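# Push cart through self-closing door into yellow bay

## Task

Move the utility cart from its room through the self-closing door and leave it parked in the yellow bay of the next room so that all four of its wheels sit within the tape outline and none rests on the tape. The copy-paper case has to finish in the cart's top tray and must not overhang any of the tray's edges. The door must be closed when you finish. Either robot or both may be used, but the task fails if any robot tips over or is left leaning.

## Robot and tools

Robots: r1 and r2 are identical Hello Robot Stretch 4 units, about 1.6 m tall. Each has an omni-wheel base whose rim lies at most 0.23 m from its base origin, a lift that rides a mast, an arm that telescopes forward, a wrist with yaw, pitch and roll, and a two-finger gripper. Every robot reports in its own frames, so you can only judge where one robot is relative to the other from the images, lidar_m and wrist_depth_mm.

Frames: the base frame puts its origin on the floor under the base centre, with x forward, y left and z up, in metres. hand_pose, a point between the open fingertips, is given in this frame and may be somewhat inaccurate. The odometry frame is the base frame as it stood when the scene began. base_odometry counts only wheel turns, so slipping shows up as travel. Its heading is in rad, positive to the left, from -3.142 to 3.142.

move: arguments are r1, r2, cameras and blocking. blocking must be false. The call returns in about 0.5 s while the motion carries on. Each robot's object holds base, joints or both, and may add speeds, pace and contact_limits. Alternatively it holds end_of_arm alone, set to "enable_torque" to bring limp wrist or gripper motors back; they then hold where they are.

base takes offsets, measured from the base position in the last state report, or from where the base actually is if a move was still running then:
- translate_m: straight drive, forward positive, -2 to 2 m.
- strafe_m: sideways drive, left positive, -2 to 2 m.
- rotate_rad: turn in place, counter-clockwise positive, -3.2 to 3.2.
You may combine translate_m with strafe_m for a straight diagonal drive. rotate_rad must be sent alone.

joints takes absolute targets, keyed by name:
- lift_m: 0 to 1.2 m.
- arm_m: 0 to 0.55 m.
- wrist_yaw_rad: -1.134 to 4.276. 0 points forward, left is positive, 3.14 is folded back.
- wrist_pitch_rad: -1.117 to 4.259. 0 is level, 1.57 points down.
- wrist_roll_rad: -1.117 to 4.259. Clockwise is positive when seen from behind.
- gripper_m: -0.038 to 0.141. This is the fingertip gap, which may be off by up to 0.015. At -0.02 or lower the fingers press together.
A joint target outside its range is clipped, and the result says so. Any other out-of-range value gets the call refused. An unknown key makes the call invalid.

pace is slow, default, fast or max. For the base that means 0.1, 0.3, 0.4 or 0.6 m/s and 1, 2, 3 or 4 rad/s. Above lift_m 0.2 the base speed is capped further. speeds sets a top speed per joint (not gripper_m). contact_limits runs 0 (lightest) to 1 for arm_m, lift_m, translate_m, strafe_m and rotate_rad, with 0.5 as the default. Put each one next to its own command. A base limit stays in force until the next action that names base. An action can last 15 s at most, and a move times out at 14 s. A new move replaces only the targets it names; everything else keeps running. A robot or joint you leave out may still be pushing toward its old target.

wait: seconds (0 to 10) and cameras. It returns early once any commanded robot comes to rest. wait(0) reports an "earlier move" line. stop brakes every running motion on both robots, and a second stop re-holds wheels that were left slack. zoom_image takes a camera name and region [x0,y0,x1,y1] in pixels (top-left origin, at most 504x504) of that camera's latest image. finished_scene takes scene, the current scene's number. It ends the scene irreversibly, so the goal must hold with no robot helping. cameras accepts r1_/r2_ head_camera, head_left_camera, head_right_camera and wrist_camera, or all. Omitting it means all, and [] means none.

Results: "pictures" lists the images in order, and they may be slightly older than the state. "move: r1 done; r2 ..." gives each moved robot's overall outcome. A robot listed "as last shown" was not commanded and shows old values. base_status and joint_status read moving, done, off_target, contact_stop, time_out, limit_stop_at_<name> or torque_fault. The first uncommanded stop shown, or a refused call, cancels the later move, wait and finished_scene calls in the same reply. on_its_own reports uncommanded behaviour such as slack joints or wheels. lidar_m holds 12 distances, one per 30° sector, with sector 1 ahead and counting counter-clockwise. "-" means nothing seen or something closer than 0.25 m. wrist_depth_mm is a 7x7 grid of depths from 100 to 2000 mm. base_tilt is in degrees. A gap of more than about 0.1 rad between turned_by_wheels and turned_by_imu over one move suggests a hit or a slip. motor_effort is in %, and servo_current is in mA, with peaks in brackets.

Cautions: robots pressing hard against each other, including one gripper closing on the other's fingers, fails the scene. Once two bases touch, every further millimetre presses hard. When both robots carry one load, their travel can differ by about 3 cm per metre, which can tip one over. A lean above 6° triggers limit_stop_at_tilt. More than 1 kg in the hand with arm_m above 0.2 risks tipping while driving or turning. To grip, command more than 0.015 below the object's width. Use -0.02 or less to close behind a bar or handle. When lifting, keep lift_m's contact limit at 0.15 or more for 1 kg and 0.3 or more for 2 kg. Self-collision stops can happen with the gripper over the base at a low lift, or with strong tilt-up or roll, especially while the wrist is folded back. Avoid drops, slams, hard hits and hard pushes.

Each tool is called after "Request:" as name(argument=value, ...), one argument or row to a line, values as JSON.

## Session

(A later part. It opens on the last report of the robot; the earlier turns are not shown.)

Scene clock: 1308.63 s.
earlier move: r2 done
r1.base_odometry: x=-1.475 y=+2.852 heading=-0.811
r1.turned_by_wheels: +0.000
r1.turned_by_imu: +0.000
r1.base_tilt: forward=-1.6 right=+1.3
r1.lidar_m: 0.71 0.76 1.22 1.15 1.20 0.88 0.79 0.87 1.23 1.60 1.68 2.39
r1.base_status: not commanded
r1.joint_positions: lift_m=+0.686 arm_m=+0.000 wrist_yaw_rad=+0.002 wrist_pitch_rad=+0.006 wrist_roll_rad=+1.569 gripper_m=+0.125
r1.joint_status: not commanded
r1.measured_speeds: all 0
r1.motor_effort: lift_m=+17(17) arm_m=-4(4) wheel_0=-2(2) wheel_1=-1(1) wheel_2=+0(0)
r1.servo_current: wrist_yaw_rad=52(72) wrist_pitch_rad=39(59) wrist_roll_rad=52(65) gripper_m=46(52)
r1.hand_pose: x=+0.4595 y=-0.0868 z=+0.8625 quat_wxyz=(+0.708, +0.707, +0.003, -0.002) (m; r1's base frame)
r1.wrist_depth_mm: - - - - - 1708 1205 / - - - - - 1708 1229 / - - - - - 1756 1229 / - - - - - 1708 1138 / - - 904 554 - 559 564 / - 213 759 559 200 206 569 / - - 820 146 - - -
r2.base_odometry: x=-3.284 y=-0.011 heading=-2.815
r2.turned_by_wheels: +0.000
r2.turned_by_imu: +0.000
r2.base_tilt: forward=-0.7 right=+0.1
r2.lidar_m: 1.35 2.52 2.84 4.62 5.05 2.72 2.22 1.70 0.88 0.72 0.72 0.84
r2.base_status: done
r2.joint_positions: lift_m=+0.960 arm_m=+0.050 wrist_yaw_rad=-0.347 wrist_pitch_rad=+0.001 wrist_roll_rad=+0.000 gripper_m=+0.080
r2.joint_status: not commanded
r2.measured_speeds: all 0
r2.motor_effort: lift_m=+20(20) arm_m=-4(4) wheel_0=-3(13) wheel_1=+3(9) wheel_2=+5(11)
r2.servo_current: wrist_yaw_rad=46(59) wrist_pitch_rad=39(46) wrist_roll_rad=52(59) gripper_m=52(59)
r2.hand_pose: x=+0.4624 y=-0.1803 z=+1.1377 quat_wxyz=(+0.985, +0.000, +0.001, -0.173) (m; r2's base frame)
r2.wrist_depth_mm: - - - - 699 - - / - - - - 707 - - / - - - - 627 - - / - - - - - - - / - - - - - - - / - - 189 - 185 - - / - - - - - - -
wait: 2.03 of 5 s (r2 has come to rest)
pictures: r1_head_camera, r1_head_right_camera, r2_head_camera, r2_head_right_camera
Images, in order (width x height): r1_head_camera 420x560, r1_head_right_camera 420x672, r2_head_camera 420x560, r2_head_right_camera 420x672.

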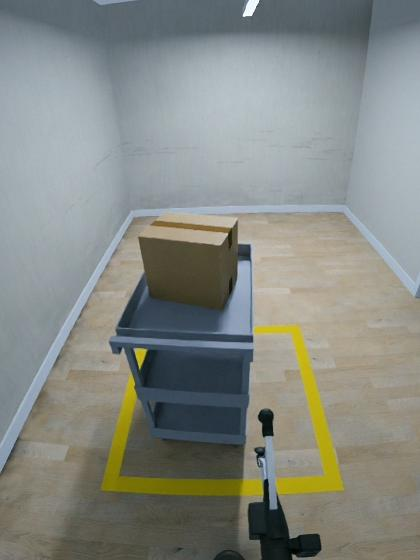

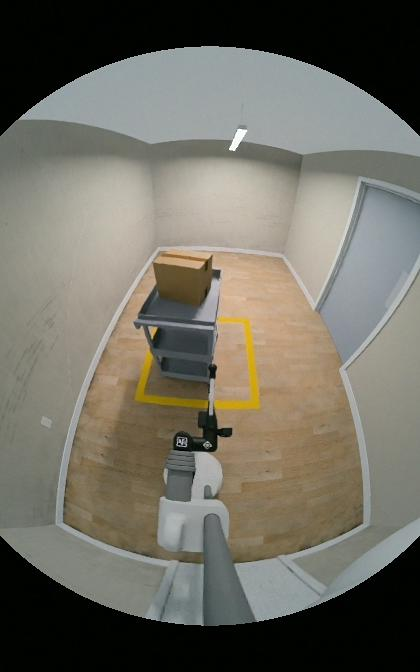

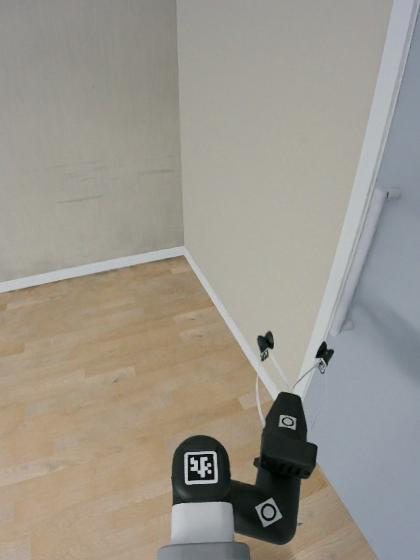

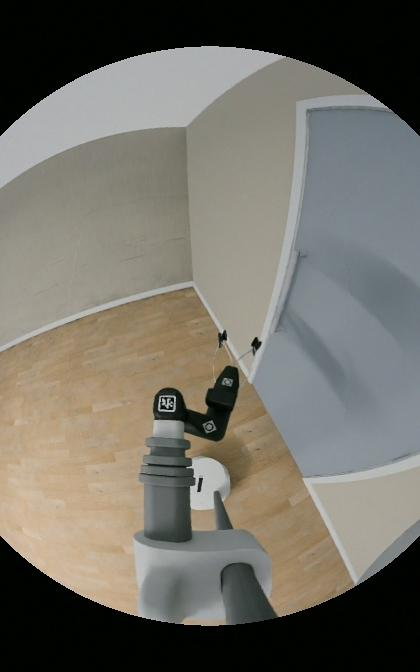

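Request:
move(
  blocking=false,
  cameras=[],
  r2={"base":{"translate_m":-0.3,"strafe_m":0.7},"joints":{"wrist_yaw_rad":2.5}},
)

Request:
wait(
  seconds=8,
  cameras=[],
)

Request:
move(
  blocking=false,
  cameras=[],
  r2={"base":{"rotate_rad":-1.0}},
)

Request:
wait(
  seconds=6,
  cameras=["r2_head_camera","r2_head_right_camera"],
)

Scene clock: 1317.67 s.
move: r2 moving
r1: as last shown
r1.lidar_m: 0.69 0.77 1.22 1.14 1.20 0.88 0.77 0.85 1.21 1.61 1.69 2.41
r1.motor_effort: lift_m=+17(17) arm_m=-4(4) wheel_0=-1(2) wheel_1=-1(1) wheel_2=+0(0)
r1.servo_current: wrist_yaw_rad=46(65) wrist_pitch_rad=52(59) wrist_roll_rad=33(65) gripper_m=39(46)
r1.wrist_depth_mm: - - - - - 1756 1182 / - - - - - 1708 1205 / - - - - - 1756 1255 / - - - - - 1808 1160 / - - 904 554 - 559 569 / - 213 759 559 200 205 569 / - - 831 146 - - -
r2.base_odometry: x=-3.263 y=-0.035 heading=-2.814
r2.turned_by_wheels: +0.001
r2.turned_by_imu: +0.001
r2.base_tilt: forward=-0.7 right=+0.0
r2.lidar_m: 1.40 2.54 2.86 4.62 5.04 2.71 2.22 1.77 0.92 0.77 0.78 0.86
r2.base_status: translate_m moving; strafe_m moving
r2.joint_positions: lift_m=+0.960 arm_m=+0.050 wrist_yaw_rad=+0.212 wrist_pitch_rad=+0.001 wrist_roll_rad=+0.000 gripper_m=+0.080
r2.joint_status: wrist_yaw_rad moving
r2.measured_speeds: translate_m=-0.047 strafe_m=+0.113 rotate_rad=+0.000 lift_m=+0.000 arm_m=+0.000 wrist_yaw_rad=+1.740 wrist_pitch_rad=+0.000 wrist_roll_rad=+0.000
r2.motor_effort: lift_m=+20(20) arm_m=-4(4) wheel_0=-9(14) wheel_1=+8(10) wheel_2=+7(9)
r2.servo_current: wrist_yaw_rad=104(111) wrist_pitch_rad=39(46) wrist_roll_rad=52(52) gripper_m=52(59)
r2.hand_pose: x=+0.5213 y=-0.0249 z=+1.1377 quat_wxyz=(+0.994, +0.000, +0.001, +0.106) (m; r2's base frame)
r2.wrist_depth_mm: - - - - - - - / - - - - - - - / - - - - - - - / - - - - - - - / - - - - - - - / - - 192 - 186 - - / - - - - - - -
pictures: none
No camera images: "cameras" was empty.

Scene clock: 1321.20 s.
earlier move: r2 done
r1.base_odometry: x=-1.475 y=+2.852 heading=-0.811
r1.turned_by_wheels: +0.000
r1.turned_by_imu: +0.000
r1.base_tilt: forward=-1.6 right=+1.3
r1.lidar_m: 0.71 0.74 1.22 1.15 1.21 0.88 0.78 0.87 1.22 1.61 1.65 2.39
r1.base_status: not commanded
r1.joint_positions: lift_m=+0.686 arm_m=+0.000 wrist_yaw_rad=+0.002 wrist_pitch_rad=+0.006 wrist_roll_rad=+1.569 gripper_m=+0.125
r1.joint_status: not commanded
r1.measured_speeds: all 0
r1.motor_effort: lift_m=+17(17) arm_m=-4(4) wheel_0=-2(2) wheel_1=-1(1) wheel_2=+0(0)
r1.servo_current: wrist_yaw_rad=52(78) wrist_pitch_rad=46(59) wrist_roll_rad=59(72) gripper_m=46(52)
r1.hand_pose: x=+0.4595 y=-0.0868 z=+0.8625 quat_wxyz=(+0.708, +0.707, +0.003, -0.002) (m; r1's base frame)
r1.wrist_depth_mm: - - - - - 1708 1182 / - - - - - 1756 1229 / - - - - - 1708 1229 / - - - - - 1708 1182 / - - 904 559 - 564 564 / - 214 768 559 200 205 569 / - - 820 146 - - -
r2.base_odometry: x=-2.775 y=-0.578 heading=-2.814
r2.turned_by_wheels: +0.000
r2.turned_by_imu: +0.000
r2.base_tilt: forward=-0.7 right=+0.1
r2.lidar_m: 2.60 2.60 2.89 4.32 4.31 2.63 2.17 2.14 1.81 1.50 1.50 1.66
r2.base_status: done
r2.joint_positions: lift_m=+0.960 arm_m=+0.050 wrist_yaw_rad=+2.497 wrist_pitch_rad=+0.001 wrist_roll_rad=+0.000 gripper_m=+0.080
r2.joint_status: all done
r2.measured_speeds: all 0
r2.motor_effort: lift_m=+20(20) arm_m=-4(4) wheel_0=-1(14) wheel_1=+2(11) wheel_2=+5(10)
r2.servo_current: wrist_yaw_rad=46(150) wrist_pitch_rad=39(46) wrist_roll_rad=52(65) gripper_m=52(59)
r2.hand_pose: x=+0.0429 y=+0.2431 z=+1.1377 quat_wxyz=(+0.317, +0.000, +0.000, +0.949) (m; r2's base frame)
r2.wrist_depth_mm: - - - - - - - / - - - - - - - / - - - - - - - / - - - - - - - / - - - - - - - / - - 193 - 191 - - / - - - - - - -
wait: 3.53 of 8 s (r2 has come to rest)
pictures: none
No camera images: "cameras" was empty.

Scene clock: 1321.70 s.
move: r2 moving
r1: as last shown
r1.lidar_m: 0.70 0.78 1.20 1.14 1.22 0.89 0.78 0.87 1.24 1.61 1.68 2.43
r1.servo_current: wrist_yaw_rad=65(65) wrist_pitch_rad=52(52) wrist_roll_rad=59(59) gripper_m=46(46)
r1.wrist_depth_mm: - - - - - 1661 1182 / - - - - - 1661 1229 / - - - - - 1756 1205 / - - - - - 1756 1182 / - - 891 559 - 569 564 / - 213 768 559 200 206 574 / - - 831 146 - - -
r2.base_odometry: x=-2.775 y=-0.578 heading=-3.032
r2.turned_by_wheels: -0.217
r2.turned_by_imu: -0.211
r2.base_tilt: forward=-0.7 right=+0.1
r2.lidar_m: 2.07 2.61 2.71 3.57 4.32 3.11 2.25 2.16 2.18 1.57 1.49 1.55
r2.base_status: rotate_rad moving
r2.joint_positions: lift_m=+0.960 arm_m=+0.050 wrist_yaw_rad=+2.497 wrist_pitch_rad=+0.001 wrist_roll_rad=+0.000 gripper_m=+0.080
r2.joint_status: not commanded
r2.measured_speeds: translate_m=+0.000 strafe_m=-0.001 rotate_rad=-0.843 lift_m=+0.000 arm_m=+0.000 wrist_yaw_rad=+0.000 wrist_pitch_rad=+0.000 wrist_roll_rad=+0.000
r2.motor_effort: lift_m=+20(20) arm_m=-4(4) wheel_0=+6(10) wheel_1=+9(9) wheel_2=+10(11)
r2.servo_current: wrist_yaw_rad=52(59) wrist_pitch_rad=39(46) wrist_roll_rad=39(59) gripper_m=52(59)
r2.hand_pose: x=+0.0429 y=+0.2431 z=+1.1377 quat_wxyz=(+0.317, +0.000, +0.000, +0.949) (m; r2's base frame)
r2.wrist_depth_mm: - - - - - - - / - - - - - - - / - - - - - - - / - - - - - - - / - - - - - - - / - - 192 - 191 - - / - - - - - - -
pictures: none
No camera images: "cameras" was empty.

Scene clock: 1323.03 s.
earlier move: r2 done
r1.base_odometry: x=-1.475 y=+2.852 heading=-0.811
r1.turned_by_wheels: +0.000
r1.turned_by_imu: +0.000
r1.base_tilt: forward=-1.6 right=+1.3
r1.lidar_m: 0.71 0.77 1.21 1.16 1.21 0.88 0.76 0.87 1.26 1.61 1.68 2.42
r1.base_status: not commanded
r1.joint_positions: lift_m=+0.686 arm_m=+0.000 wrist_yaw_rad=+0.002 wrist_pitch_rad=+0.006 wrist_roll_rad=+1.569 gripper_m=+0.125
r1.joint_status: not commanded
r1.measured_speeds: all 0
r1.motor_effort: lift_m=+17(17) arm_m=-4(4) wheel_0=-1(2) wheel_1=-1(1) wheel_2=+0(0)
r1.servo_current: wrist_yaw_rad=39(72) wrist_pitch_rad=46(59) wrist_roll_rad=46(65) gripper_m=39(46)
r1.hand_pose: x=+0.4595 y=-0.0868 z=+0.8625 quat_wxyz=(+0.708, +0.707, +0.003, -0.002) (m; r1's base frame)
r1.wrist_depth_mm: - - - - - 1708 1205 / - - - - - 1708 1229 / - - - - - 1708 1255 / - - - - - 1808 1160 / - - 904 564 - 569 564 / - 213 759 559 200 205 569 / - - 820 146 - - -
r2.base_odometry: x=-2.775 y=-0.578 heading=+2.470
r2.turned_by_wheels: -0.782
r2.turned_by_imu: -0.761
r2.base_tilt: forward=-0.7 right=+0.1
r2.lidar_m: 1.50 1.75 2.58 2.60 3.04 4.32 - 2.52 2.15 2.13 1.77 1.50
r2.base_status: done
r2.joint_positions: lift_m=+0.960 arm_m=+0.050 wrist_yaw_rad=+2.497 wrist_pitch_rad=+0.001 wrist_roll_rad=+0.000 gripper_m=+0.080
r2.joint_status: not commanded
r2.measured_speeds: all 0
r2.motor_effort: lift_m=+20(20) arm_m=-4(4) wheel_0=+4(11) wheel_1=+3(10) wheel_2=+5(11)
r2.servo_current: wrist_yaw_rad=26(59) wrist_pitch_rad=39(46) wrist_roll_rad=52(59) gripper_m=52(59)
r2.hand_pose: x=+0.0429 y=+0.2431 z=+1.1377 quat_wxyz=(+0.317, +0.000, +0.000, +0.949) (m; r2's base frame)
r2.wrist_depth_mm: - - - - - - - / - - - - - - - / - - - - - - - / - - - - - - - / - - - - - - - / - - 192 - 192 - - / - - - - - - -
wait: 1.33 of 6 s (r2 has come to rest)
pictures: r2_head_camera, r2_head_right_camera
Images, in order (width x height): r2_head_camera 420x560, r2_head_right_camera 420x672.

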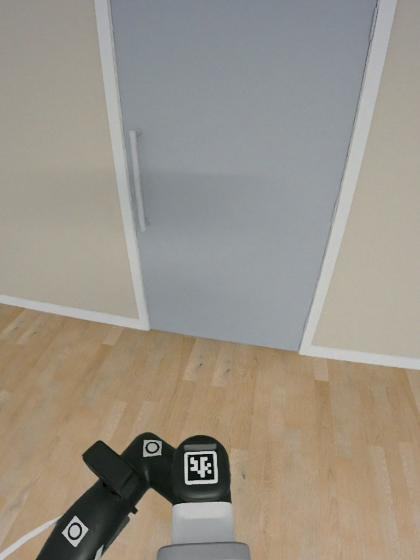

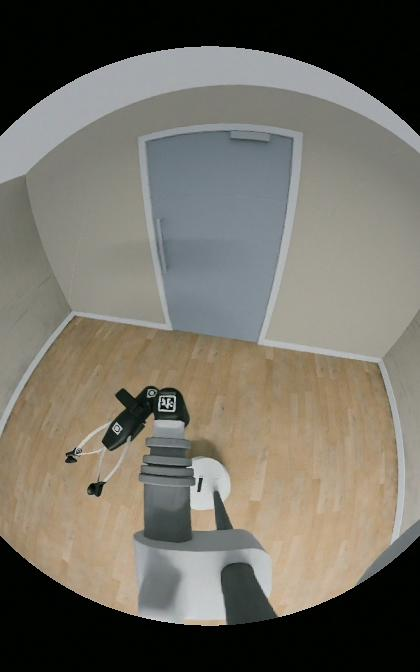

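Door is shut with its closer.

Request:
finished_scene(
  scene=2,
)

The scene is finished: the task was done.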